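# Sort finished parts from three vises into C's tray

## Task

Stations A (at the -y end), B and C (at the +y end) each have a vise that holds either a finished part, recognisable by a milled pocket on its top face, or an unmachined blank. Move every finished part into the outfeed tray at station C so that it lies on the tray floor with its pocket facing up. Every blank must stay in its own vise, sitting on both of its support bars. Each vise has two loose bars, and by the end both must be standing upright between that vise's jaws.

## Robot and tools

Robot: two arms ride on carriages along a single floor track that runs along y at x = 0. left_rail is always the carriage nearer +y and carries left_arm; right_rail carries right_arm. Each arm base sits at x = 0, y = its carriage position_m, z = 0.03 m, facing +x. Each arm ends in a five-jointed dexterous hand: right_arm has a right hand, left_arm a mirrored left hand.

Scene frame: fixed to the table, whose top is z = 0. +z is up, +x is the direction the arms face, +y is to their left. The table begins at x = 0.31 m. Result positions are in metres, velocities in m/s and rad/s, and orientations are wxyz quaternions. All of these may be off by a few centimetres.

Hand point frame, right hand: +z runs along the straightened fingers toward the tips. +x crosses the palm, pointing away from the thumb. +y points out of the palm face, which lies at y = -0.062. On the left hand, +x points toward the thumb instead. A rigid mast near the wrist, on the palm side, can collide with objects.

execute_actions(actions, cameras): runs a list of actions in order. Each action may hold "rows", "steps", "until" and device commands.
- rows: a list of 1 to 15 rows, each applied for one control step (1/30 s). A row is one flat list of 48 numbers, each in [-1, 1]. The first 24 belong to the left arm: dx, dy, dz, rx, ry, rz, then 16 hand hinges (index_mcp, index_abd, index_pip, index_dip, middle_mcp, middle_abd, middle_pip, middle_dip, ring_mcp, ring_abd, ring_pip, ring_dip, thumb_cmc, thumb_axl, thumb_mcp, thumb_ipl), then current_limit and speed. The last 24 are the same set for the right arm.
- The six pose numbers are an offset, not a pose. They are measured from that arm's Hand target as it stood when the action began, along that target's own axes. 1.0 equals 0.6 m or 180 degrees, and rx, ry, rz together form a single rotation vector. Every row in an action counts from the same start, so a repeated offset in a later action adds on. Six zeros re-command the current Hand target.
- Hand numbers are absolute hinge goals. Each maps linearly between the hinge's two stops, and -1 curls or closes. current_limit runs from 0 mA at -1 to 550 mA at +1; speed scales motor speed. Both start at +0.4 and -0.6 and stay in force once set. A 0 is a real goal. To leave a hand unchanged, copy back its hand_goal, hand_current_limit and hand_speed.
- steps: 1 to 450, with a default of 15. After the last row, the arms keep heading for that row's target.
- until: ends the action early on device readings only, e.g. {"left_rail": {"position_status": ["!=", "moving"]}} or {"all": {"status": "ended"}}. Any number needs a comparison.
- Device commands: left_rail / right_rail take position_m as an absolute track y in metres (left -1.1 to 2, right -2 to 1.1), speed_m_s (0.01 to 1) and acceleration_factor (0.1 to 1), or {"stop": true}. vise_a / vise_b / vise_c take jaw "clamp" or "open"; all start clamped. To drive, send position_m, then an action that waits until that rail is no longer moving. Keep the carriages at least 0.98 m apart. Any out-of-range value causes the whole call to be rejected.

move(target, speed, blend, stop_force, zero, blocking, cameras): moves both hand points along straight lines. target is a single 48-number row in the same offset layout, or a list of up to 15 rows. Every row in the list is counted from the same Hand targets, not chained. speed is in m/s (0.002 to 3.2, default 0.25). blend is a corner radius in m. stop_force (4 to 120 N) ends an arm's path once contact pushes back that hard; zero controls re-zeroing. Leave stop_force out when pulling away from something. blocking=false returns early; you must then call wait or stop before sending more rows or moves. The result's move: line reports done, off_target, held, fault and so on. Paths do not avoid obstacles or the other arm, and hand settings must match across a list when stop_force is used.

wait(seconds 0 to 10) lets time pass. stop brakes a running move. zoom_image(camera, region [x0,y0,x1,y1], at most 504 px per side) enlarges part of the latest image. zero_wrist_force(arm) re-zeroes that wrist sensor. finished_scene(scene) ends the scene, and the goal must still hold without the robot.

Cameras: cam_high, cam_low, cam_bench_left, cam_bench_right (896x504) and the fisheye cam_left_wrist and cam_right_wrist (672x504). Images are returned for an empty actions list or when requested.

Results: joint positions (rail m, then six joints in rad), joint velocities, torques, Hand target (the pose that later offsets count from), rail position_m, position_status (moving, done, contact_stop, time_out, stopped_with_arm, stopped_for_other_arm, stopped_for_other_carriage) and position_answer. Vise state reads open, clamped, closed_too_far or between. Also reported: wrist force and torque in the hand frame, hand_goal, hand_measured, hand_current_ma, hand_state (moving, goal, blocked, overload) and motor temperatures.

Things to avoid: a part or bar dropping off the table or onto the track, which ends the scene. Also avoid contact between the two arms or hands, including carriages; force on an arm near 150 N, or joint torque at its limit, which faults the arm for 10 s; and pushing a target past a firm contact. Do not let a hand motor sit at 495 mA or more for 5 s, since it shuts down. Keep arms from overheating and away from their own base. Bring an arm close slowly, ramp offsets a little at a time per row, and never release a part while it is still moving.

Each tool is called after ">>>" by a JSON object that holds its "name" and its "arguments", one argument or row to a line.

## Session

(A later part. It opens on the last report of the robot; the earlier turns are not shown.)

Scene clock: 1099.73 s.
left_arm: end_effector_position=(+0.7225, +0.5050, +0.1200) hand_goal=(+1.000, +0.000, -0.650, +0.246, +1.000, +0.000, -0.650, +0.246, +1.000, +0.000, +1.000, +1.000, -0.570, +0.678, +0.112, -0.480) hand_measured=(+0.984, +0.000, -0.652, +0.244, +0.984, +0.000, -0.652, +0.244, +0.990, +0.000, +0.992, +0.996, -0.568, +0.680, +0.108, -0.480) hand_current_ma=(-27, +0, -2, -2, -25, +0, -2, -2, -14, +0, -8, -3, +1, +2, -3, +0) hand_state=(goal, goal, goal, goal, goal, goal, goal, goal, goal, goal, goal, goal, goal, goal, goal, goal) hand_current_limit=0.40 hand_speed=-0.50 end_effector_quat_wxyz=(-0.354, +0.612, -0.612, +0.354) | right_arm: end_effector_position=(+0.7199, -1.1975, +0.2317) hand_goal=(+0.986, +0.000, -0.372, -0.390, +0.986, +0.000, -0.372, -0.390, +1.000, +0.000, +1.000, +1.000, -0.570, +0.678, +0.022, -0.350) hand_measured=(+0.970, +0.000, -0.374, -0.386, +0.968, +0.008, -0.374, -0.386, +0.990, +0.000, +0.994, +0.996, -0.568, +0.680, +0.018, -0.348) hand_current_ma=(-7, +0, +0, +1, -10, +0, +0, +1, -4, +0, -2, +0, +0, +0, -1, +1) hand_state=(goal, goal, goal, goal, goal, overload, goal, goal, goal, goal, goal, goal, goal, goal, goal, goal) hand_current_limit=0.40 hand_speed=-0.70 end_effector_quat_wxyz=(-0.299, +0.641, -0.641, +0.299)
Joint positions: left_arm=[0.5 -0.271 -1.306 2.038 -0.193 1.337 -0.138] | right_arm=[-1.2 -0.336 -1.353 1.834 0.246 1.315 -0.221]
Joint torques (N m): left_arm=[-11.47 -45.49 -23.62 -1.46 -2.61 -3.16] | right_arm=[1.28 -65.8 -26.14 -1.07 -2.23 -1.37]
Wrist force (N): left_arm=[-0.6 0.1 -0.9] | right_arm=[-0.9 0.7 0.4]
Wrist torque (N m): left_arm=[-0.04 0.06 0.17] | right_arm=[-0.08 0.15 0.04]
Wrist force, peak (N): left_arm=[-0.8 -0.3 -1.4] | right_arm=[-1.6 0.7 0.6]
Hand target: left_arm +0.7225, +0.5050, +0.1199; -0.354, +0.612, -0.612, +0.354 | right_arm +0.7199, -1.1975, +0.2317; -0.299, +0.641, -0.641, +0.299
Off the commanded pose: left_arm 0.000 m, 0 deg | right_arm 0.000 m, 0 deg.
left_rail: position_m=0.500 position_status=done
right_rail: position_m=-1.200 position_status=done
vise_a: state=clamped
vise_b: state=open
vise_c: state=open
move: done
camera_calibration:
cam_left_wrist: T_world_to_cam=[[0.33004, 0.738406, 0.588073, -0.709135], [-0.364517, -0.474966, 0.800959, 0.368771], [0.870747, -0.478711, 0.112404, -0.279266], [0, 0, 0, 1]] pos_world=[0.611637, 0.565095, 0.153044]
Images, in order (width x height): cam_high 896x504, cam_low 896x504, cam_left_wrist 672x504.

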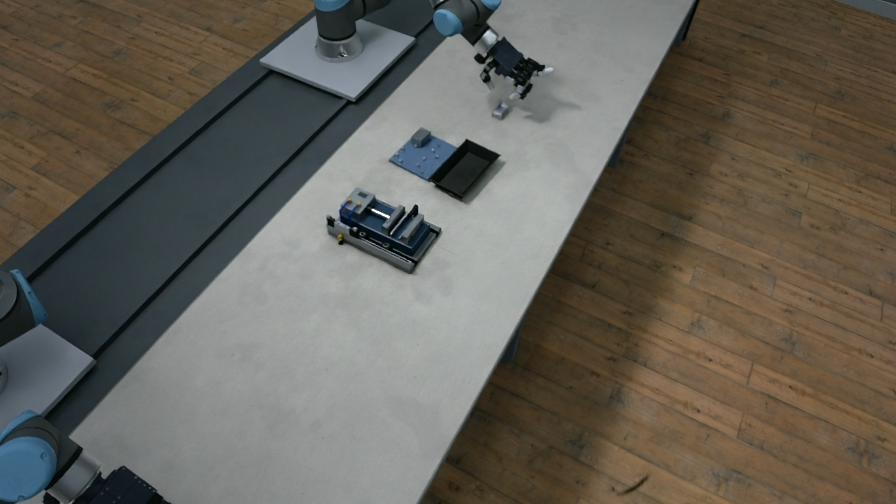

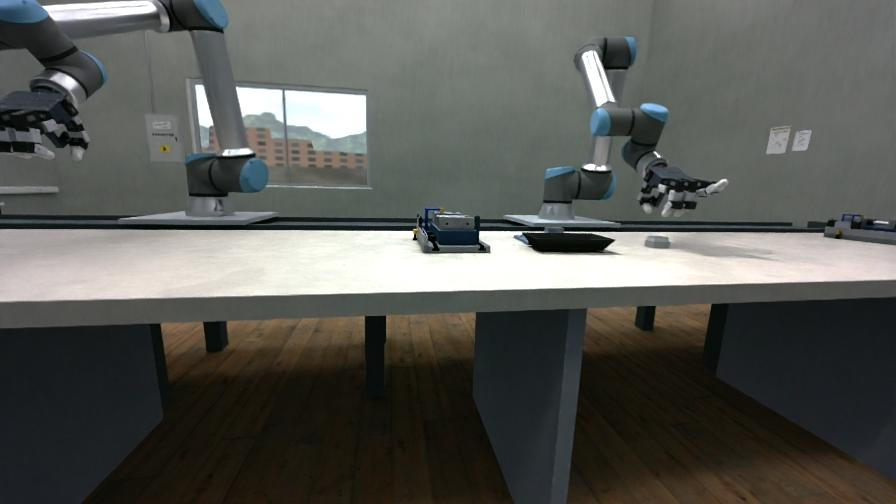

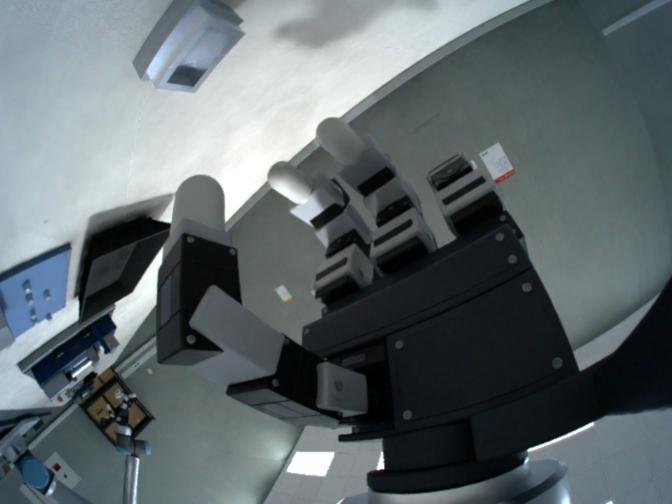

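>>> {"name": "move", "arguments": {
  "target": [0.0075,0.1285,0.0709,0,0,0,1,0,-0.65,0.246,1,0,-0.65,0.246,1,0,1,1,-0.571,0.678,0.112,-0.481,0.4,-0.5,0,0,0,0,0,0,0.986,0,-0.372,-0.391,0.986,0,-0.372,-0.391,1,0,1,1,-0.571,0.678,0.022,-0.351,0.4,-0.7],
  "speed": 0.06,
  "stop_force": 5
}}

>>> {"name": "execute_actions", "arguments": {
  "actions": [
    {"rows":[[0,0,0,0,0,0,0.89,0,-0.723,0.246,0.89,0,-0.723,0.246,1,0,1,1,-0.571,0.678,-0.067,-0.319,0.2,-0.8,0,0,0,0,0,0,0.986,0,-0.372,-0.391,0.986,0,-0.372,-0.391,1,0,1,1,-0.571,0.678,0.022,-0.351,0.4,-0.7]],"steps":45}
  ],
  "cameras": ["cam_left_wrist","cam_high","cam_low"]
}}

>>> {"name": "zoom_image", "arguments": {
  "camera": "cam_left_wrist",
  "region": [150, 50, 400, 250]
}}

>>> {"name": "zoom_image", "arguments": {
  "camera": "cam_low",
  "region": [620, 190, 720, 260]
}}

Scene clock: 1128.10 s.
left_arm: end_effector_position=(+0.7208, +0.5005, +0.0319) hand_goal=(+1.000, +0.000, -0.650, +0.246, +1.000, +0.000, -0.650, +0.246, +1.000, +0.000, +1.000, +1.000, -0.570, +0.678, +0.112, -0.480) hand_measured=(+0.984, +0.000, -0.652, +0.244, +0.984, +0.000, -0.652, +0.244, +0.990, +0.000, +0.992, +0.996, -0.568, +0.680, +0.108, -0.480) hand_current_ma=(-27, +0, -2, -2, -25, +0, -2, -2, -14, +0, -8, -3, +1, +2, -3, +0) hand_state=(goal, goal, goal, goal, goal, goal, goal, goal, goal, goal, goal, goal, goal, goal, goal, goal) hand_current_limit=0.40 hand_speed=-0.50 end_effector_quat_wxyz=(-0.354, +0.612, -0.612, +0.354) | right_arm: end_effector_position=(+0.7199, -1.1975, +0.2317) hand_goal=(+0.986, +0.000, -0.372, -0.390, +0.986, +0.000, -0.372, -0.390, +1.000, +0.000, +1.000, +1.000, -0.570, +0.678, +0.022, -0.350) hand_measured=(+0.970, +0.000, -0.374, -0.386, +0.968, +0.008, -0.374, -0.386, +0.990, +0.000, +0.994, +0.996, -0.568, +0.680, +0.018, -0.348) hand_current_ma=(-7, +0, +0, +1, -10, +0, +0, +1, -4, +0, -2, +0, +0, +0, -1, +1) hand_state=(goal, goal, goal, goal, goal, overload, goal, goal, goal, goal, goal, goal, goal, goal, goal, goal) hand_current_limit=0.40 hand_speed=-0.70 end_effector_quat_wxyz=(-0.299, +0.641, -0.641, +0.299)
Joint positions: left_arm=[0.5 -0.28 -1.189 2.089 -0.36 1.329 -0.143] | right_arm=[-1.2 -0.336 -1.353 1.834 0.246 1.315 -0.221]
Joint torques (N m): left_arm=[-12.25 -49.68 -18.97 -1.66 -2.46 -3.71] | right_arm=[-5.3 -65.08 -26.07 -0.65 -2.32 0.73]
Wrist force (N): left_arm=[0.0 0.0 -0.7] | right_arm=[-1.4 0.0 0.1]
Wrist torque (N m): left_arm=[-0.10 0.02 0.19] | right_arm=[-0.15 0.20 -0.01]
Wrist force, peak (N): left_arm=[-0.2 0.1 -1.7] | right_arm=[-2.0 0.0 0.8]
Hand target: left_arm +0.7208, +0.5005, +0.0319; -0.354, +0.612, -0.612, +0.354 | right_arm +0.7199, -1.1975, +0.2317; -0.299, +0.641, -0.641, +0.299
Off the commanded pose: left_arm 0.000 m, 0 deg | right_arm 0.000 m, 0 deg.
left_rail: position_m=0.500 position_status=done
right_rail: position_m=-1.200 position_status=done
vise_a: state=clamped
vise_b: state=open
vise_c: state=open
move: done

Scene clock: 1129.80 s.
left_arm: end_effector_position=(+0.7208, +0.5005, +0.0319) hand_goal=(+0.890, +0.000, -0.722, +0.246, +0.890, +0.000, -0.722, +0.246, +1.000, +0.000, +1.000, +1.000, -0.570, +0.678, -0.066, -0.318) hand_measured=(+0.886, +0.000, -0.718, +0.244, +0.886, +0.000, -0.718, +0.244, +0.990, +0.000, +0.992, +0.996, -0.568, +0.680, -0.062, -0.320) hand_current_ma=(-4, +0, +3, -2, -4, +0, +3, -2, -14, +0, -8, -3, +1, +2, +4, -1) hand_state=(goal, goal, goal, goal, goal, goal, goal, goal, goal, goal, goal, goal, goal, goal, goal, goal) hand_current_limit=0.20 hand_speed=-0.80 end_effector_quat_wxyz=(-0.354, +0.612, -0.612, +0.354) | right_arm: end_effector_position=(+0.7199, -1.1975, +0.2317) hand_goal=(+0.986, +0.000, -0.372, -0.390, +0.986, +0.000, -0.372, -0.390, +1.000, +0.000, +1.000, +1.000, -0.570, +0.678, +0.022, -0.350) hand_measured=(+0.970, +0.000, -0.374, -0.386, +0.968, +0.008, -0.374, -0.386, +0.990, +0.000, +0.994, +0.996, -0.568, +0.680, +0.018, -0.348) hand_current_ma=(-7, +0, +0, +1, -10, +0, +0, +1, -4, +0, -2, +0, +0, +0, -1, +1) hand_state=(goal, goal, goal, goal, goal, overload, goal, goal, goal, goal, goal, goal, goal, goal, goal, goal) hand_current_limit=0.40 hand_speed=-0.70 end_effector_quat_wxyz=(-0.299, +0.641, -0.641, +0.299)
Joint positions: left_arm=[0.5 -0.28 -1.189 2.089 -0.36 1.329 -0.143] | right_arm=[-1.2 -0.336 -1.353 1.834 0.246 1.315 -0.221]
Joint torques (N m): left_arm=[-9.93 -49.49 -19.27 -0.83 -2.95 -3.59] | right_arm=[-0.53 -62.25 -26.16 -0.73 -2.16 1.15]
Wrist force (N): left_arm=[-0.3 0.7 -0.4] | right_arm=[-0.8 0.2 0.6]
Wrist torque (N m): left_arm=[-0.03 0.07 0.14] | right_arm=[-0.16 0.12 0.05]
Wrist force, peak (N): left_arm=[-0.2 0.6 -1.2] | right_arm=[-1.3 0.7 0.8]
Hand target: left_arm +0.7208, +0.5005, +0.0319; -0.354, +0.612, -0.612, +0.354 | right_arm +0.7199, -1.1975, +0.2317; -0.299, +0.641, -0.641, +0.299
Off the commanded pose: left_arm 0.000 m, 0 deg | right_arm 0.000 m, 0 deg.
left_rail: position_m=0.500 position_status=done
right_rail: position_m=-1.200 position_status=done
vise_a: state=clamped
vise_b: state=open
vise_c: state=open
camera_calibration:
cam_left_wrist: T_world_to_cam=[[0.33004, 0.738406, 0.588073, -0.65335], [-0.364517, -0.474966, 0.800959, 0.436622], [0.870747, -0.478711, 0.112404, -0.269939], [0, 0, 0, 1]] pos_world=[0.609837, 0.560595, 0.064844]
Images, in order (width x height): cam_high 896x504, cam_low 896x504, cam_left_wrist 672x504.

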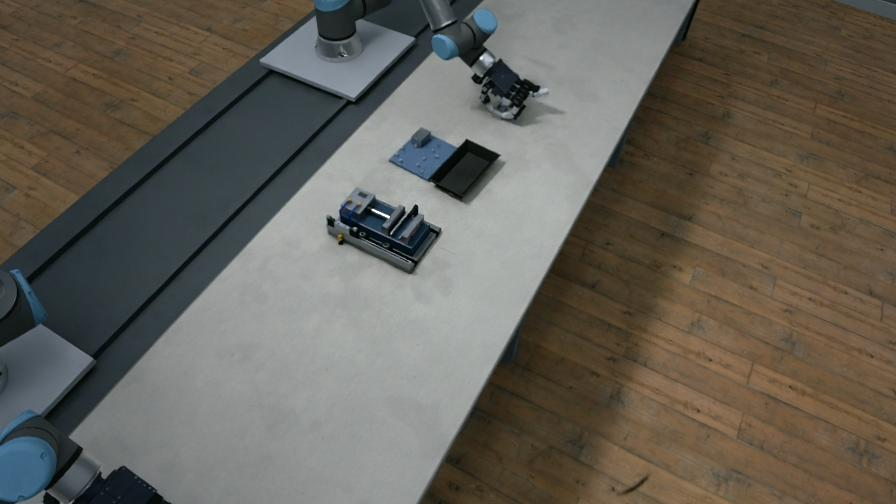

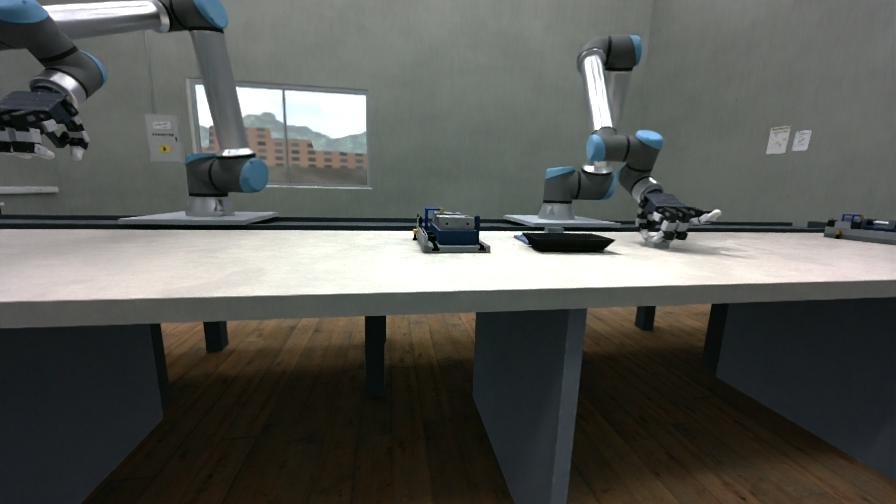

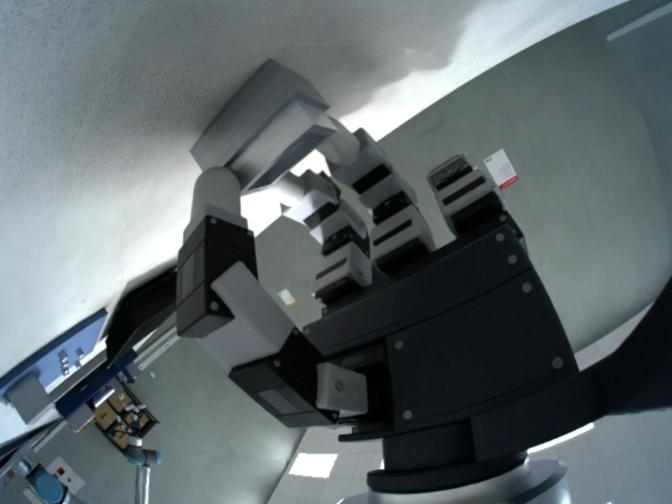

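Scaled by 2.016 from the camera's 672x504 image, which has a finer 960x720 frame.

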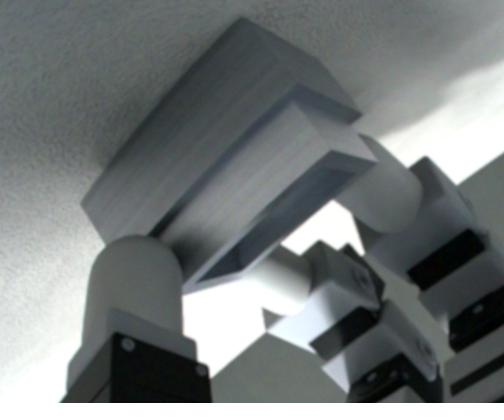

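Scaled by 5.040 from the camera's 896x504 image, which has a finer 1280x720 frame.

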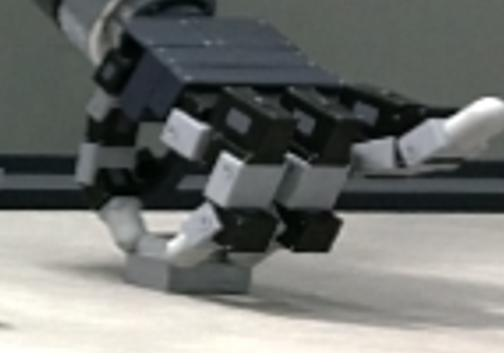

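>>> {"name": "zoom_image", "arguments": {
  "camera": "cam_left_wrist",
  "region": [190, 60, 350, 210]
}}

Scaled by 3.150 from the camera's 672x504 image, which has a finer 960x720 frame.

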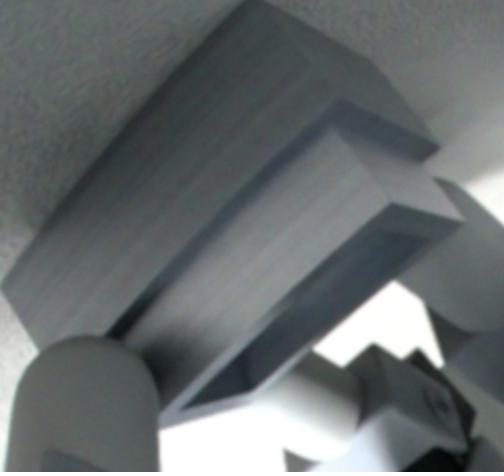

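>>> {"name": "execute_actions", "arguments": {
  "actions": [
    {"rows":[[0,0,0,0,0,0,0.85,0,-0.745,0.23,0.85,0,-0.745,0.23,1,0,1,1,-0.571,0.678,-0.16,-0.29,0.2,-0.8,0,0,0,0,0,0,0.986,0,-0.372,-0.391,0.986,0,-0.372,-0.391,1,0,1,1,-0.571,0.678,0.022,-0.351,0.4,-0.7]],"steps":60}
  ],
  "cameras": ["cam_left_wrist","cam_low"]
}}

>>> {"name": "zoom_image", "arguments": {
  "camera": "cam_left_wrist",
  "region": [150, 50, 400, 250]
}}

>>> {"name": "zoom_image", "arguments": {
  "camera": "cam_low",
  "region": [620, 190, 720, 260]
}}

Scene clock: 1205.27 s.
left_arm: end_effector_position=(+0.7208, +0.5005, +0.0319) hand_goal=(+0.850, +0.000, -0.744, +0.230, +0.850, +0.000, -0.744, +0.230, +1.000, +0.000, +1.000, +1.000, -0.570, +0.678, -0.160, -0.290) hand_measured=(+0.860, +0.000, -0.734, +0.234, +0.858, +0.000, -0.728, +0.238, +0.990, +0.000, +0.992, +0.996, -0.566, +0.682, -0.096, -0.284) hand_current_ma=(+13, +0, +12, +4, +10, +0, +21, +9, -14, +0, -8, -3, +3, +4, +230, +10) hand_state=(goal, goal, goal, goal, goal, goal, goal, goal, goal, goal, goal, goal, goal, goal, blocked, goal) hand_current_limit=0.20 hand_speed=-0.80 end_effector_quat_wxyz=(-0.354, +0.612, -0.612, +0.354) | right_arm: end_effector_position=(+0.7199, -1.1975, +0.2317) hand_goal=(+0.986, +0.000, -0.372, -0.390, +0.986, +0.000, -0.372, -0.390, +1.000, +0.000, +1.000, +1.000, -0.570, +0.678, +0.022, -0.350) hand_measured=(+0.970, +0.000, -0.374, -0.386, +0.968, +0.008, -0.374, -0.386, +0.990, +0.000, +0.994, +0.996, -0.568, +0.680, +0.018, -0.348) hand_current_ma=(-7, +0, +0, +1, -10, +0, +0, +1, -4, +0, -2, +0, +0, +0, -1, +1) hand_state=(goal, goal, goal, goal, goal, overload, goal, goal, goal, goal, goal, goal, goal, goal, goal, goal) hand_current_limit=0.40 hand_speed=-0.70 end_effector_quat_wxyz=(-0.299, +0.641, -0.641, +0.299)
Joint positions: left_arm=[0.5 -0.28 -1.189 2.089 -0.36 1.329 -0.143] | right_arm=[-1.2 -0.336 -1.353 1.834 0.246 1.315 -0.221]
Joint torques (N m): left_arm=[-10.01 -61.33 -31.94 0.46 -1.37 -2.68] | right_arm=[0.6 -63.96 -27.52 -1.02 -1.17 2.35]
Wrist force (N): left_arm=[-0.6 -0.5 -1.9] | right_arm=[-1.2 0.4 0.7]
Wrist torque (N m): left_arm=[-0.02 0.11 0.11] | right_arm=[-0.14 0.18 0.00]
Wrist force, peak (N): left_arm=[-0.2 -0.7 -2.4] | right_arm=[-2.1 0.1 0.4]
Hand target: left_arm +0.7208, +0.5005, +0.0319; -0.354, +0.612, -0.612, +0.354 | right_arm +0.7199, -1.1975, +0.2317; -0.299, +0.641, -0.641, +0.299
Off the commanded pose: left_arm 0.000 m, 0 deg | right_arm 0.000 m, 0 deg.
left_rail: position_m=0.500 position_status=done
right_rail: position_m=-1.200 position_status=done
vise_a: state=clamped
vise_b: state=open
vise_c: state=open
camera_calibration:
cam_left_wrist: T_world_to_cam=[[0.329976, 0.738442, 0.588064, -0.653331], [-0.364476, -0.474987, 0.800965, 0.436609], [0.870789, -0.478634, 0.11241, -0.270008], [0, 0, 0, 1]] pos_world=[0.609837, 0.560596, 0.0648441]
Images, in order (width x height): cam_low 896x504, cam_left_wrist 672x504.

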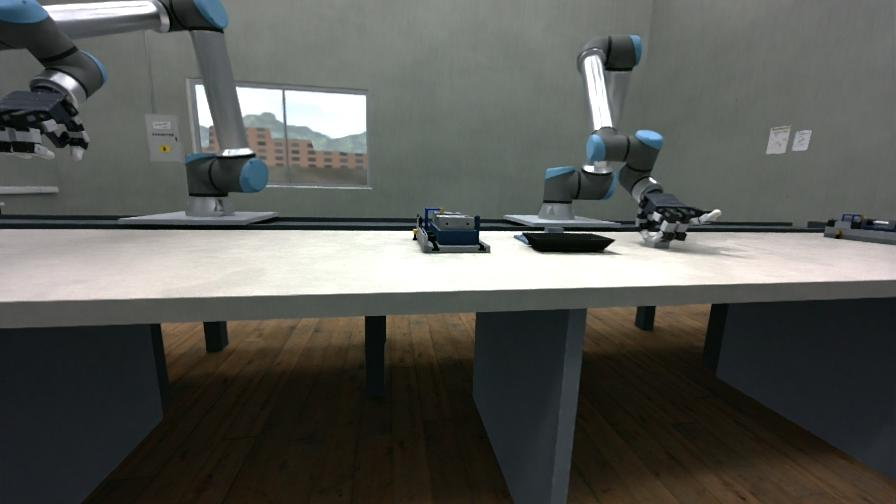

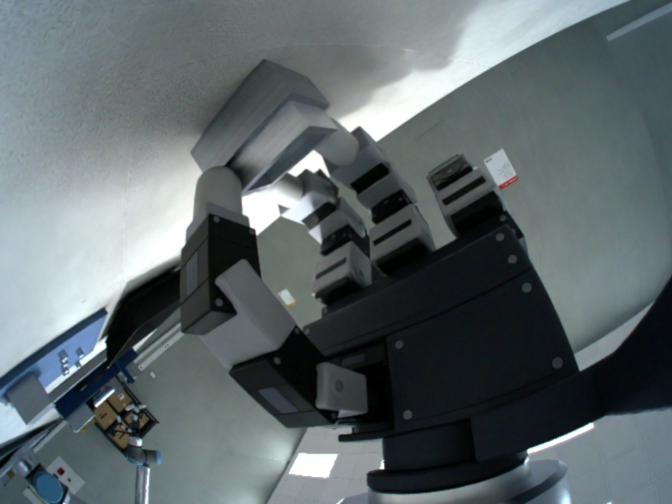

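Scaled by 2.016 from the camera's 672x504 image, which has a finer 960x720 frame.

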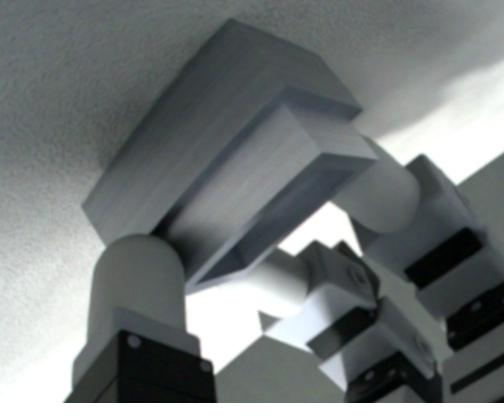

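Scaled by 5.040 from the camera's 896x504 image, which has a finer 1280x720 frame.

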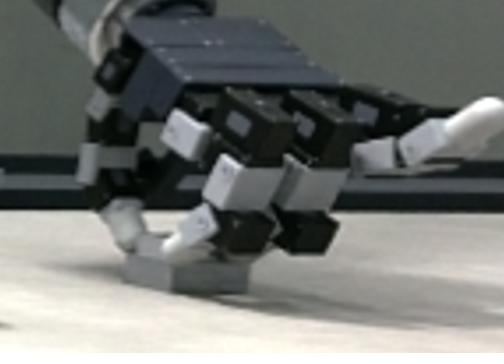

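>>> {"name": "execute_actions", "arguments": {
  "actions": [
    {"rows":[[0,0,0,0,0,0,0.79,0,-0.80,0.19,0.81,0,-0.78,0.2,1,0,1,1,-0.571,0.678,-0.235,-0.34,0.75,-0.8,0,0,0,0,0,0,0.986,0,-0.372,-0.391,0.986,0,-0.372,-0.391,1,0,1,1,-0.571,0.678,0.022,-0.351,0.4,-0.7]],"steps":45},
    {"rows":[[0,-0.0144,-0.0083,0,0,0,0.79,0,-0.80,0.19,0.81,0,-0.78,0.2,1,0,1,1,-0.571,0.678,-0.235,-0.34,0.75,-0.8,0,0,0,0,0,0,0.986,0,-0.372,-0.391,0.986,0,-0.372,-0.391,1,0,1,1,-0.571,0.678,0.022,-0.351,0.4,-0.7]],"steps":45}
  ],
  "cameras": ["cam_left_wrist","cam_low"]
}}

>>> {"name": "zoom_image", "arguments": {
  "camera": "cam_left_wrist",
  "region": [150, 50, 400, 250]
}}

>>> {"name": "zoom_image", "arguments": {
  "camera": "cam_low",
  "region": [620, 190, 720, 260]
}}

Scene clock: 1216.53 s.
left_arm: end_effector_position=(+0.7208, +0.5005, +0.0418) hand_goal=(+0.790, +0.000, -0.800, +0.190, +0.810, +0.000, -0.780, +0.200, +1.000, +0.000, +1.000, +1.000, -0.570, +0.678, -0.234, -0.340) hand_measured=(+0.798, +0.000, -0.786, +0.196, +0.824, +0.002, -0.750, +0.216, +0.990, +0.000, +0.992, +0.996, -0.556, +0.690, -0.172, -0.310) hand_current_ma=(+9, +0, +19, +5, +22, +1, +54, +23, -14, +0, -8, -3, +17, +19, +219, +83) hand_state=(goal, goal, goal, goal, goal, goal, blocked, goal, goal, goal, goal, goal, goal, goal, blocked, blocked) hand_current_limit=0.75 hand_speed=-0.80 end_effector_quat_wxyz=(-0.354, +0.612, -0.612, +0.354) | right_arm: end_effector_position=(+0.7199, -1.1975, +0.2317) hand_goal=(+0.986, +0.000, -0.372, -0.390, +0.986, +0.000, -0.372, -0.390, +1.000, +0.000, +1.000, +1.000, -0.570, +0.678, +0.022, -0.350) hand_measured=(+0.970, +0.000, -0.374, -0.386, +0.968, +0.008, -0.374, -0.386, +0.990, +0.000, +0.994, +0.996, -0.568, +0.680, +0.018, -0.348) hand_current_ma=(-7, +0, +0, +1, -10, +0, +0, +1, -4, +0, -2, +0, +0, +0, -1, +1) hand_state=(goal, goal, goal, goal, goal, overload, goal, goal, goal, goal, goal, goal, goal, goal, goal, goal) hand_current_limit=0.40 hand_speed=-0.70 end_effector_quat_wxyz=(-0.299, +0.641, -0.641, +0.299)
Joint positions: left_arm=[0.5 -0.28 -1.203 2.085 -0.341 1.329 -0.143] | right_arm=[-1.2 -0.336 -1.353 1.834 0.246 1.315 -0.221]
Joint torques (N m): left_arm=[-2.91 -67.84 -38.43 1.81 0.04 -1.9] | right_arm=[-3.85 -65.2 -26.23 -0.62 -1.4 2.82]
Wrist force (N): left_arm=[0.1 1.5 0.0] | right_arm=[-1.1 0.1 -0.1]
Wrist torque (N m): left_arm=[-0.06 0.01 0.19] | right_arm=[-0.11 0.17 0.02]
Wrist force, peak (N): left_arm=[-0.6 4.7 0.5] | right_arm=[-2.0 0.1 0.2]
Hand target: left_arm +0.7208, +0.5005, +0.0418; -0.354, +0.612, -0.612, +0.354 | right_arm +0.7199, -1.1975, +0.2317; -0.299, +0.641, -0.641, +0.299
Off the commanded pose: left_arm 0.000 m, 0 deg | right_arm 0.000 m, 0 deg.
left_rail: position_m=0.500 position_status=done
right_rail: position_m=-1.200 position_status=done
vise_a: state=clamped
vise_b: state=open
vise_c: state=open
camera_calibration:
cam_left_wrist: T_world_to_cam=[[0.33004, 0.738406, 0.588073, -0.659231], [-0.364517, -0.474966, 0.800959, 0.428612], [0.870747, -0.478711, 0.112404, -0.271063], [0, 0, 0, 1]] pos_world=[0.609837, 0.560595, 0.074844]
Images, in order (width x height): cam_low 896x504, cam_left_wrist 672x504.

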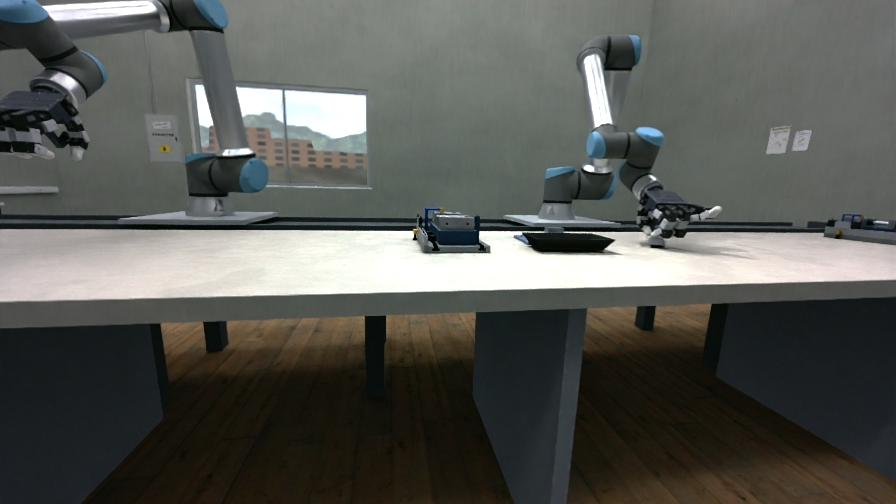

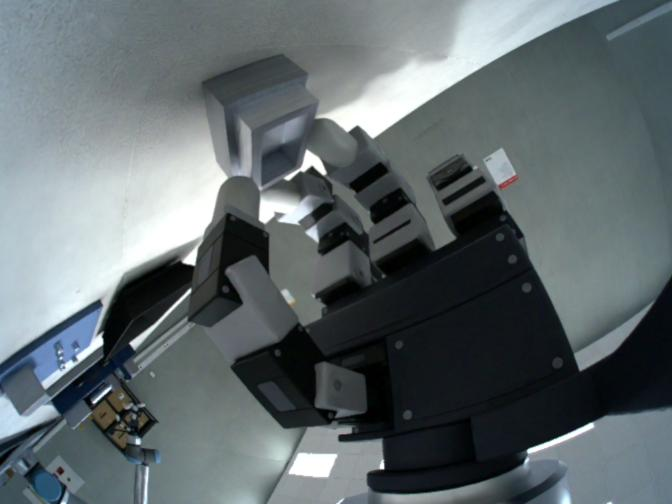

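Scaled by 2.016 from the camera's 672x504 image, which has a finer 960x720 frame.

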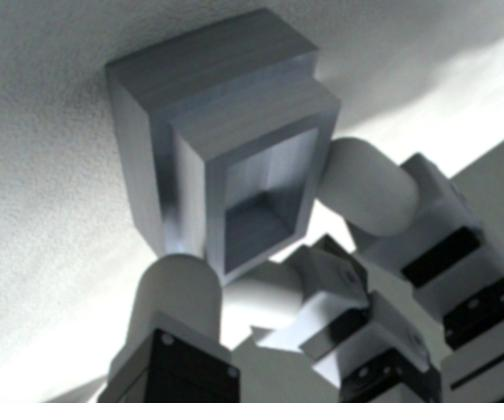

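Scaled by 5.040 from the camera's 896x504 image, which has a finer 1280x720 frame.

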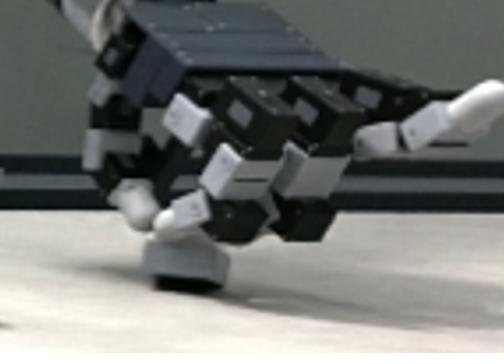

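>>> {"name": "move", "arguments": {
  "target": [0,0.0156,0.009,0,0,0,0.79,0,-0.80,0.19,0.81,0,-0.78,0.2,1,0,1,1,-0.571,0.678,-0.235,-0.34,0.75,-0.8,0,0,0,0,0,0,0.986,0,-0.372,-0.391,0.986,0,-0.372,-0.391,1,0,1,1,-0.571,0.678,0.022,-0.351,0.4,-0.7],
  "speed": 0.01,
  "stop_force": 4
}}

>>> {"name": "execute_actions", "arguments": {
  "actions": [
    {"rows":[[0,0,0,0,0,0,0.85,0,-0.72,0.246,0.85,0,-0.72,0.246,1,0,1,1,-0.571,0.678,-0.1,-0.32,0.3,-0.85,0,0,0,0,0,0,0.986,0,-0.372,-0.391,0.986,0,-0.372,-0.391,1,0,1,1,-0.571,0.678,0.022,-0.351,0.4,-0.7]],"steps":30},
    {"rows":[[0,0,0,0,0,0,1,0,-0.65,0.246,1,0,-0.65,0.246,1,0,1,1,-0.571,0.678,0.112,-0.481,0.4,-0.7,0,0,0,0,0,0,0.986,0,-0.372,-0.391,0.986,0,-0.372,-0.391,1,0,1,1,-0.571,0.678,0.022,-0.351,0.4,-0.7]],"steps":45}
  ]
}}

>>> {"name": "move", "arguments": {
  "target": [0,-0.1083,-0.0625,0,0,0,1,0,-0.65,0.246,1,0,-0.65,0.246,1,0,1,1,-0.571,0.678,0.112,-0.481,0.4,-0.5,0,0,0,0,0,0,0.986,0,-0.372,-0.391,0.986,0,-0.372,-0.391,1,0,1,1,-0.571,0.678,0.022,-0.351,0.4,-0.7],
  "speed": 0.1,
  "cameras": ["cam_left_wrist","cam_low","cam_high"]
}}

>>> {"name": "zoom_image", "arguments": {
  "camera": "cam_left_wrist",
  "region": [100, 0, 350, 200]
}}

>>> {"name": "zoom_image", "arguments": {
  "camera": "cam_low",
  "region": [620, 190, 720, 260]
}}

>>> {"name": "zoom_image", "arguments": {
  "camera": "cam_high",
  "region": [470, 80, 530, 130]
}}

Scene clock: 1238.53 s.
left_arm: end_effector_position=(+0.7208, +0.5005, +0.0356) hand_goal=(+0.790, +0.000, -0.800, +0.190, +0.810, +0.000, -0.780, +0.200, +1.000, +0.000, +1.000, +1.000, -0.570, +0.678, -0.234, -0.340) hand_measured=(+0.788, +0.000, -0.802, +0.188, +0.810, +0.002, -0.778, +0.200, +0.990, +0.000, +0.992, +0.996, -0.568, +0.680, -0.228, -0.340) hand_current_ma=(-2, +0, -1, -2, +0, +1, +2, +0, -14, +0, -8, -3, +2, +2, +8, +0) hand_state=(goal, goal, goal, goal, goal, goal, goal, goal, goal, goal, goal, goal, goal, goal, goal, goal) hand_current_limit=0.75 hand_speed=-0.80 end_effector_quat_wxyz=(-0.354, +0.612, -0.612, +0.354) | right_arm: end_effector_position=(+0.7199, -1.1975, +0.2317) hand_goal=(+0.986, +0.000, -0.372, -0.390, +0.986, +0.000, -0.372, -0.390, +1.000, +0.000, +1.000, +1.000, -0.570, +0.678, +0.022, -0.350) hand_measured=(+0.970, +0.000, -0.374, -0.386, +0.968, +0.008, -0.374, -0.386, +0.990, +0.000, +0.994, +0.996, -0.568, +0.680, +0.018, -0.348) hand_current_ma=(-7, +0, +0, +1, -10, +0, +0, +1, -4, +0, -2, +0, +0, +0, -1, +1) hand_state=(goal, goal, goal, goal, goal, overload, goal, goal, goal, goal, goal, goal, goal, goal, goal, goal) hand_current_limit=0.40 hand_speed=-0.70 end_effector_quat_wxyz=(-0.299, +0.641, -0.641, +0.299)
Joint positions: left_arm=[0.5 -0.28 -1.194 2.088 -0.353 1.329 -0.143] | right_arm=[-1.2 -0.336 -1.353 1.834 0.246 1.315 -0.221]
Joint torques (N m): left_arm=[1.95 -65.41 -36.19 1.93 2.08 1.72] | right_arm=[-0.82 -64.84 -28.52 -0.77 -1.19 2.36]
Wrist force (N): left_arm=[-0.4 0.3 0.0] | right_arm=[-1.2 -0.2 0.3]
Wrist torque (N m): left_arm=[-0.08 0.06 0.16] | right_arm=[-0.18 0.19 -0.01]
Wrist force, peak (N): left_arm=[-0.1 -3.4 -1.9] | right_arm=[-2.1 0.3 0.2]
Hand target: left_arm +0.7208, +0.5005, +0.0356; -0.354, +0.612, -0.612, +0.354 (not the last commanded pose) | right_arm +0.7199, -1.1975, +0.2317; -0.299, +0.641, -0.641, +0.299
Off the commanded pose: left_arm 0.005 m, 0 deg | right_arm 0.000 m, 0 deg.
left_rail: position_m=0.500 position_status=done
right_rail: position_m=-1.200 position_status=done
vise_a: state=clamped
vise_b: state=open
vise_c: state=open
move: contact (left_arm)

Scene clock: 1241.23 s.
left_arm: end_effector_position=(+0.7208, +0.5005, +0.0356) hand_goal=(+1.000, +0.000, -0.650, +0.246, +1.000, +0.000, -0.650, +0.246, +1.000, +0.000, +1.000, +1.000, -0.570, +0.678, +0.112, -0.480) hand_measured=(+0.982, +0.000, -0.652, +0.244, +0.984, +0.002, -0.652, +0.244, +0.990, +0.000, +0.992, +0.996, -0.568, +0.680, +0.108, -0.482) hand_current_ma=(-28, +0, -1, -2, -27, +1, -2, -2, -14, +0, -8, -3, +2, +2, -3, -1) hand_state=(goal, goal, goal, goal, goal, goal, goal, goal, goal, goal, goal, goal, goal, goal, goal, goal) hand_current_limit=0.40 hand_speed=-0.70 end_effector_quat_wxyz=(-0.354, +0.612, -0.612, +0.354) | right_arm: end_effector_position=(+0.7199, -1.1975, +0.2317) hand_goal=(+0.986, +0.000, -0.372, -0.390, +0.986, +0.000, -0.372, -0.390, +1.000, +0.000, +1.000, +1.000, -0.570, +0.678, +0.022, -0.350) hand_measured=(+0.970, +0.000, -0.374, -0.386, +0.968, +0.008, -0.374, -0.386, +0.990, +0.000, +0.994, +0.996, -0.568, +0.680, +0.018, -0.348) hand_current_ma=(-7, +0, +0, +1, -10, +0, +0, +1, -4, +0, -2, +0, +0, +0, -1, +1) hand_state=(goal, goal, goal, goal, goal, overload, goal, goal, goal, goal, goal, goal, goal, goal, goal, goal) hand_current_limit=0.40 hand_speed=-0.70 end_effector_quat_wxyz=(-0.299, +0.641, -0.641, +0.299)
Joint positions: left_arm=[0.5 -0.28 -1.194 2.088 -0.353 1.329 -0.143] | right_arm=[-1.2 -0.336 -1.353 1.834 0.246 1.315 -0.221]
Joint torques (N m): left_arm=[2.57 -53.18 -20.63 1.42 1.55 1.45] | right_arm=[-4.11 -61.98 -29.51 -0.77 -0.99 2.76]
Wrist force (N): left_arm=[0.0 0.4 -1.1] | right_arm=[-1.1 -0.3 0.6]
Wrist torque (N m): left_arm=[-0.01 0.01 0.18] | right_arm=[-0.23 0.16 0.00]
Wrist force, peak (N): left_arm=[0.0 -3.3 -1.2] | right_arm=[-1.7 0.7 0.5]
Hand target: left_arm +0.7208, +0.5005, +0.0356; -0.354, +0.612, -0.612, +0.354 | right_arm +0.7199, -1.1975, +0.2317; -0.299, +0.641, -0.641, +0.299
Off the commanded pose: left_arm 0.000 m, 0 deg | right_arm 0.000 m, 0 deg.
left_rail: position_m=0.500 position_status=done
right_rail: position_m=-1.200 position_status=done
vise_a: state=clamped
vise_b: state=open
vise_c: state=open

Scene clock: 1242.43 s.
left_arm: end_effector_position=(+0.7208, +0.5005, +0.1105) hand_goal=(+1.000, +0.000, -0.650, +0.246, +1.000, +0.000, -0.650, +0.246, +1.000, +0.000, +1.000, +1.000, -0.570, +0.678, +0.112, -0.480) hand_measured=(+0.982, +0.000, -0.652, +0.244, +0.984, +0.002, -0.652, +0.244, +0.990, +0.000, +0.992, +0.996, -0.568, +0.680, +0.108, -0.482) hand_current_ma=(-27, +0, -1, -2, -26, +1, -2, -2, -14, +0, -8, -3, +2, +2, -3, -1) hand_state=(goal, goal, goal, goal, goal, goal, goal, goal, goal, goal, goal, goal, goal, goal, goal, goal) hand_current_limit=0.40 hand_speed=-0.50 end_effector_quat_wxyz=(-0.354, +0.612, -0.612, +0.354) | right_arm: end_effector_position=(+0.7199, -1.1975, +0.2317) hand_goal=(+0.986, +0.000, -0.372, -0.390, +0.986, +0.000, -0.372, -0.390, +1.000, +0.000, +1.000, +1.000, -0.570, +0.678, +0.022, -0.350) hand_measured=(+0.970, +0.000, -0.374, -0.386, +0.968, +0.008, -0.374, -0.386, +0.990, +0.000, +0.994, +0.996, -0.568, +0.680, +0.018, -0.348) hand_current_ma=(-7, +0, +0, +1, -10, +0, +0, +1, -4, +0, -2, +0, +0, +0, -1, +1) hand_state=(goal, goal, goal, goal, goal, overload, goal, goal, goal, goal, goal, goal, goal, goal, goal, goal) hand_current_limit=0.40 hand_speed=-0.70 end_effector_quat_wxyz=(-0.299, +0.641, -0.641, +0.299)
Joint positions: left_arm=[0.5 -0.28 -1.296 2.048 -0.211 1.329 -0.143] | right_arm=[-1.2 -0.336 -1.353 1.834 0.246 1.315 -0.221]
Joint torques (N m): left_arm=[-7.73 -63.85 -42.88 1.95 -0.3 -0.95] | right_arm=[-2.85 -65.81 -28.27 -0.81 -1.06 2.69]
Wrist force (N): left_arm=[0.0 -0.1 -1.0] | right_arm=[-1.6 0.5 0.3]
Wrist torque (N m): left_arm=[-0.06 0.00 0.22] | right_arm=[-0.09 0.24 -0.02]
Wrist force, peak (N): left_arm=[-0.2 1.7 -0.5] | right_arm=[-1.8 0.2 0.6]
Hand target: left_arm +0.7208, +0.5005, +0.1106; -0.354, +0.612, -0.612, +0.354 | right_arm +0.7199, -1.1975, +0.2317; -0.299, +0.641, -0.641, +0.299
Off the commanded pose: left_arm 0.000 m, 0 deg | right_arm 0.000 m, 0 deg.
left_rail: position_m=0.500 position_status=done
right_rail: position_m=-1.200 position_status=done
vise_a: state=clamped
vise_b: state=open
vise_c: state=open
move: done
camera_calibration:
cam_left_wrist: T_world_to_cam=[[0.33004, 0.738406, 0.588073, -0.699632], [-0.364517, -0.474966, 0.800959, 0.373587], [0.870747, -0.478711, 0.112404, -0.278785], [0, 0, 0, 1]] pos_world=[0.609837, 0.560595, 0.143544]
Images, in order (width x height): cam_high 896x504, cam_low 896x504, cam_left_wrist 672x504.

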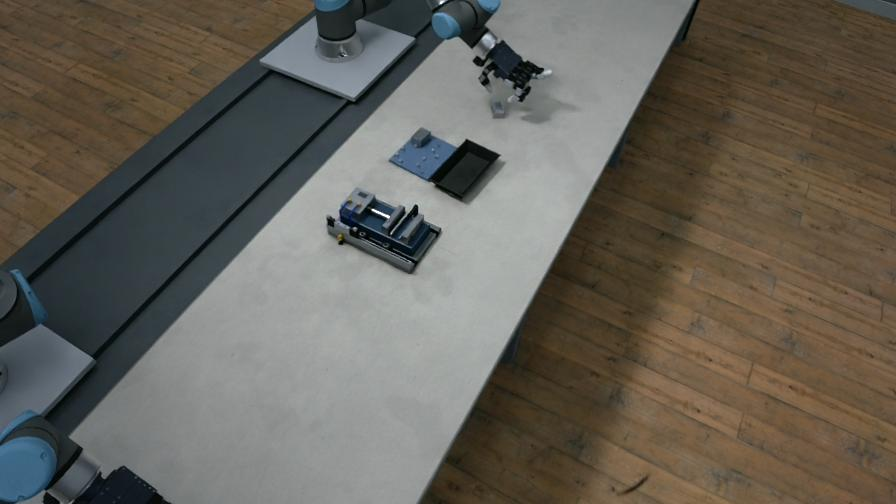

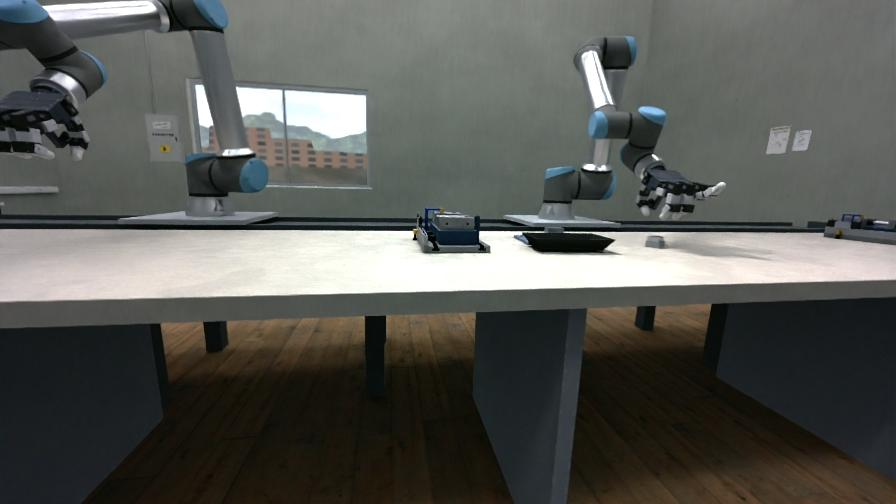

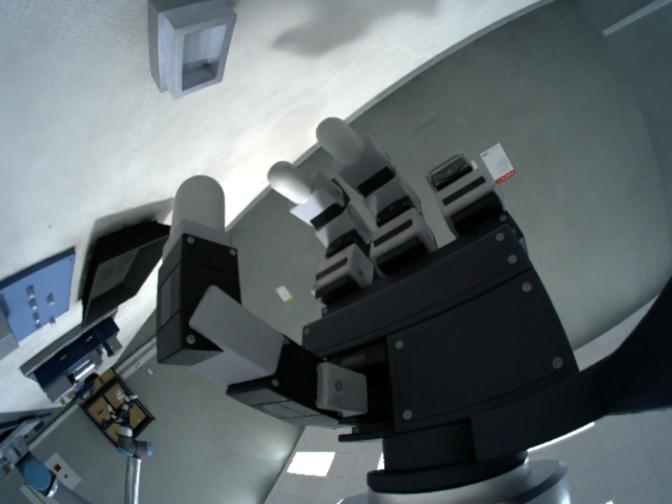

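Scaled by 2.016 from the camera's 672x504 image, which has a finer 960x720 frame.

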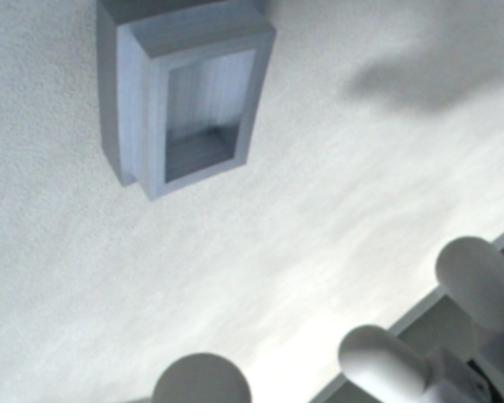

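Scaled by 5.040 from the camera's 896x504 image, which has a finer 1280x720 frame.

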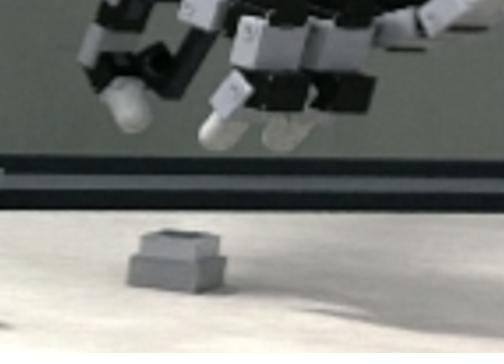

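Scaled by 8.400 from the camera's 896x504 image, which has a finer 1280x720 frame.

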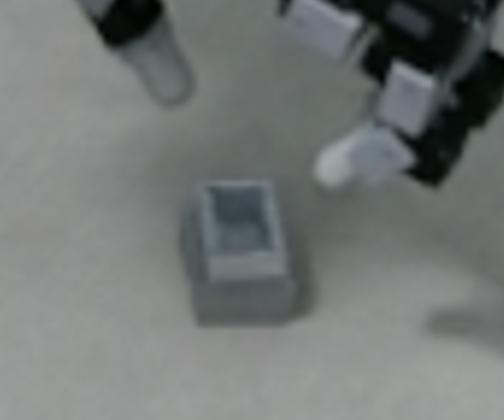

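>>> {"name": "move", "arguments": {
  "target": [-0.0142,0.004,-0.007,0,-0.1804,-0.1042,1,0,-0.65,0.246,1,0,-0.65,0.246,1,0,1,1,-0.571,0.678,0.112,-0.481,0.4,-0.5,0,0,0,0,0,0,0.986,0,-0.372,-0.391,0.986,0,-0.372,-0.391,1,0,1,1,-0.571,0.678,0.022,-0.351,0.4,-0.7],
  "speed": 0.2,
  "cameras": ["cam_left_wrist","cam_low","cam_high"]
}}

>>> {"name": "zoom_image", "arguments": {
  "camera": "cam_left_wrist",
  "region": [100, 0, 400, 200]
}}

Scene clock: 1268.07 s.
left_arm: end_effector_position=(+0.7160, +0.5090, +0.1106) hand_goal=(+1.000, +0.000, -0.650, +0.246, +1.000, +0.000, -0.650, +0.246, +1.000, +0.000, +1.000, +1.000, -0.570, +0.678, +0.112, -0.480) hand_measured=(+0.982, +0.000, -0.652, +0.244, +0.984, +0.002, -0.652, +0.244, +0.990, +0.000, +0.992, +0.996, -0.568, +0.680, +0.108, -0.482) hand_current_ma=(-27, +0, -1, -2, -26, +1, -2, -2, -14, +0, -8, -3, +1, +2, -3, -1) hand_state=(goal, goal, goal, goal, goal, goal, goal, goal, goal, goal, goal, goal, goal, goal, goal, goal) hand_current_limit=0.40 hand_speed=-0.50 end_effector_quat_wxyz=(-0.448, +0.777, -0.383, +0.221) | right_arm: end_effector_position=(+0.7199, -1.1975, +0.2317) hand_goal=(+0.986, +0.000, -0.372, -0.390, +0.986, +0.000, -0.372, -0.390, +1.000, +0.000, +1.000, +1.000, -0.570, +0.678, +0.022, -0.350) hand_measured=(+0.970, +0.000, -0.374, -0.386, +0.968, +0.008, -0.374, -0.386, +0.990, +0.000, +0.994, +0.996, -0.568, +0.680, +0.018, -0.348) hand_current_ma=(-7, +0, +0, +1, -10, +0, +0, +1, -4, +0, -2, +0, +0, +0, -1, +1) hand_state=(goal, goal, goal, goal, goal, overload, goal, goal, goal, goal, goal, goal, goal, goal, goal, goal) hand_current_limit=0.40 hand_speed=-0.70 end_effector_quat_wxyz=(-0.299, +0.641, -0.641, +0.299)
Joint positions: left_arm=[0.5 -0.445 -1.189 1.959 0.134 0.69 -0.775] | right_arm=[-1.2 -0.336 -1.353 1.834 0.246 1.315 -0.221]
Joint torques (N m): left_arm=[-12.1 -47.5 -39.24 4.17 -3.56 -3.41] | right_arm=[-3.13 -62.61 -27.58 -0.72 -0.86 2.59]
Wrist force (N): left_arm=[-0.4 0.1 -0.8] | right_arm=[-1.1 1.0 0.2]
Wrist torque (N m): left_arm=[-0.09 0.07 0.15] | right_arm=[-0.02 0.18 0.04]
Wrist force, peak (N): left_arm=[-0.2 0.4 -1.6] | right_arm=[-1.8 0.9 0.3]
Hand target: left_arm +0.7159, +0.5090, +0.1106; -0.448, +0.777, -0.383, +0.221 | right_arm +0.7199, -1.1975, +0.2317; -0.299, +0.641, -0.641, +0.299
Off the commanded pose: left_arm 0.000 m, 0 deg | right_arm 0.000 m, 0 deg.
left_rail: position_m=0.500 position_status=done
right_rail: position_m=-1.200 position_status=done
vise_a: state=clamped
vise_b: state=open
vise_c: state=open
move: done
camera_calibration:
cam_left_wrist: T_world_to_cam=[[-0.1878, 0.786924, 0.587777, -0.358306], [-0.000259381, -0.598465, 0.801149, 0.177822], [0.982207, 0.150304, 0.112596, -0.670564], [0, 0, 0, 1]] pos_world=[0.591389, 0.489168, 0.143645]
Images, in order (width x height): cam_high 896x504, cam_low 896x504, cam_left_wrist 672x504.

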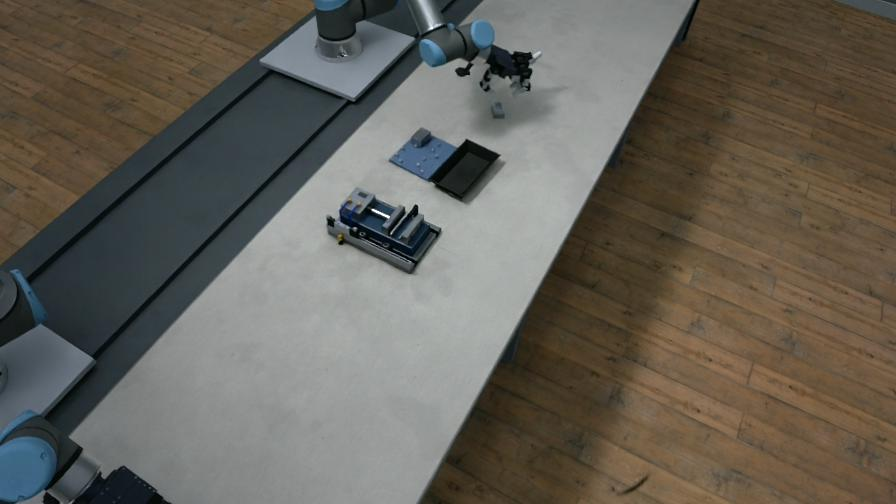

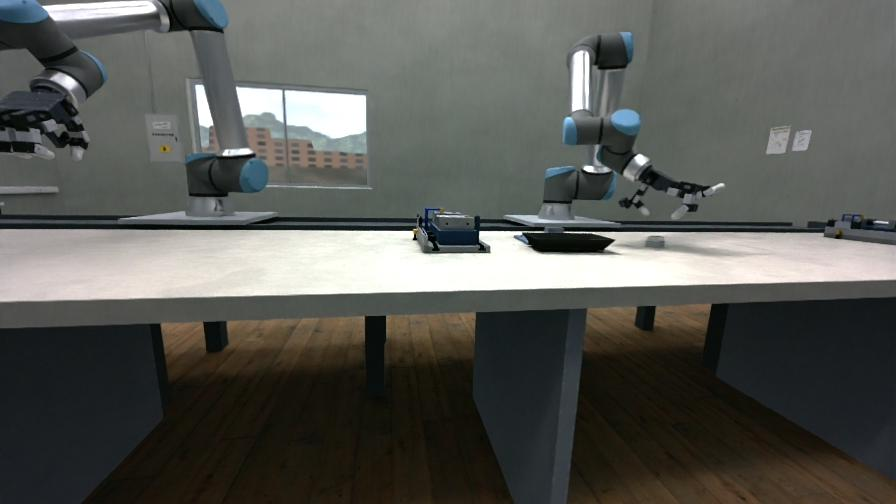

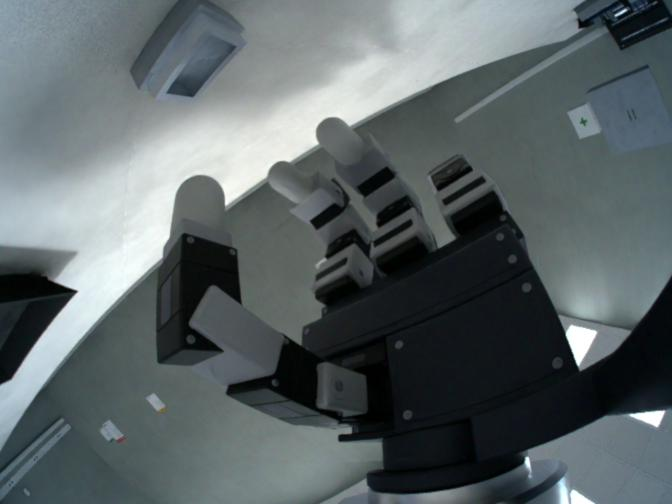

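Scaled by 1.680 from the camera's 672x504 image, which has a finer 960x720 frame.

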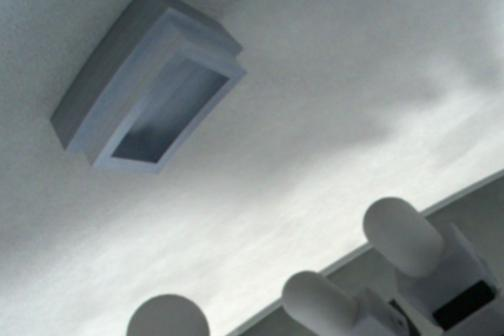

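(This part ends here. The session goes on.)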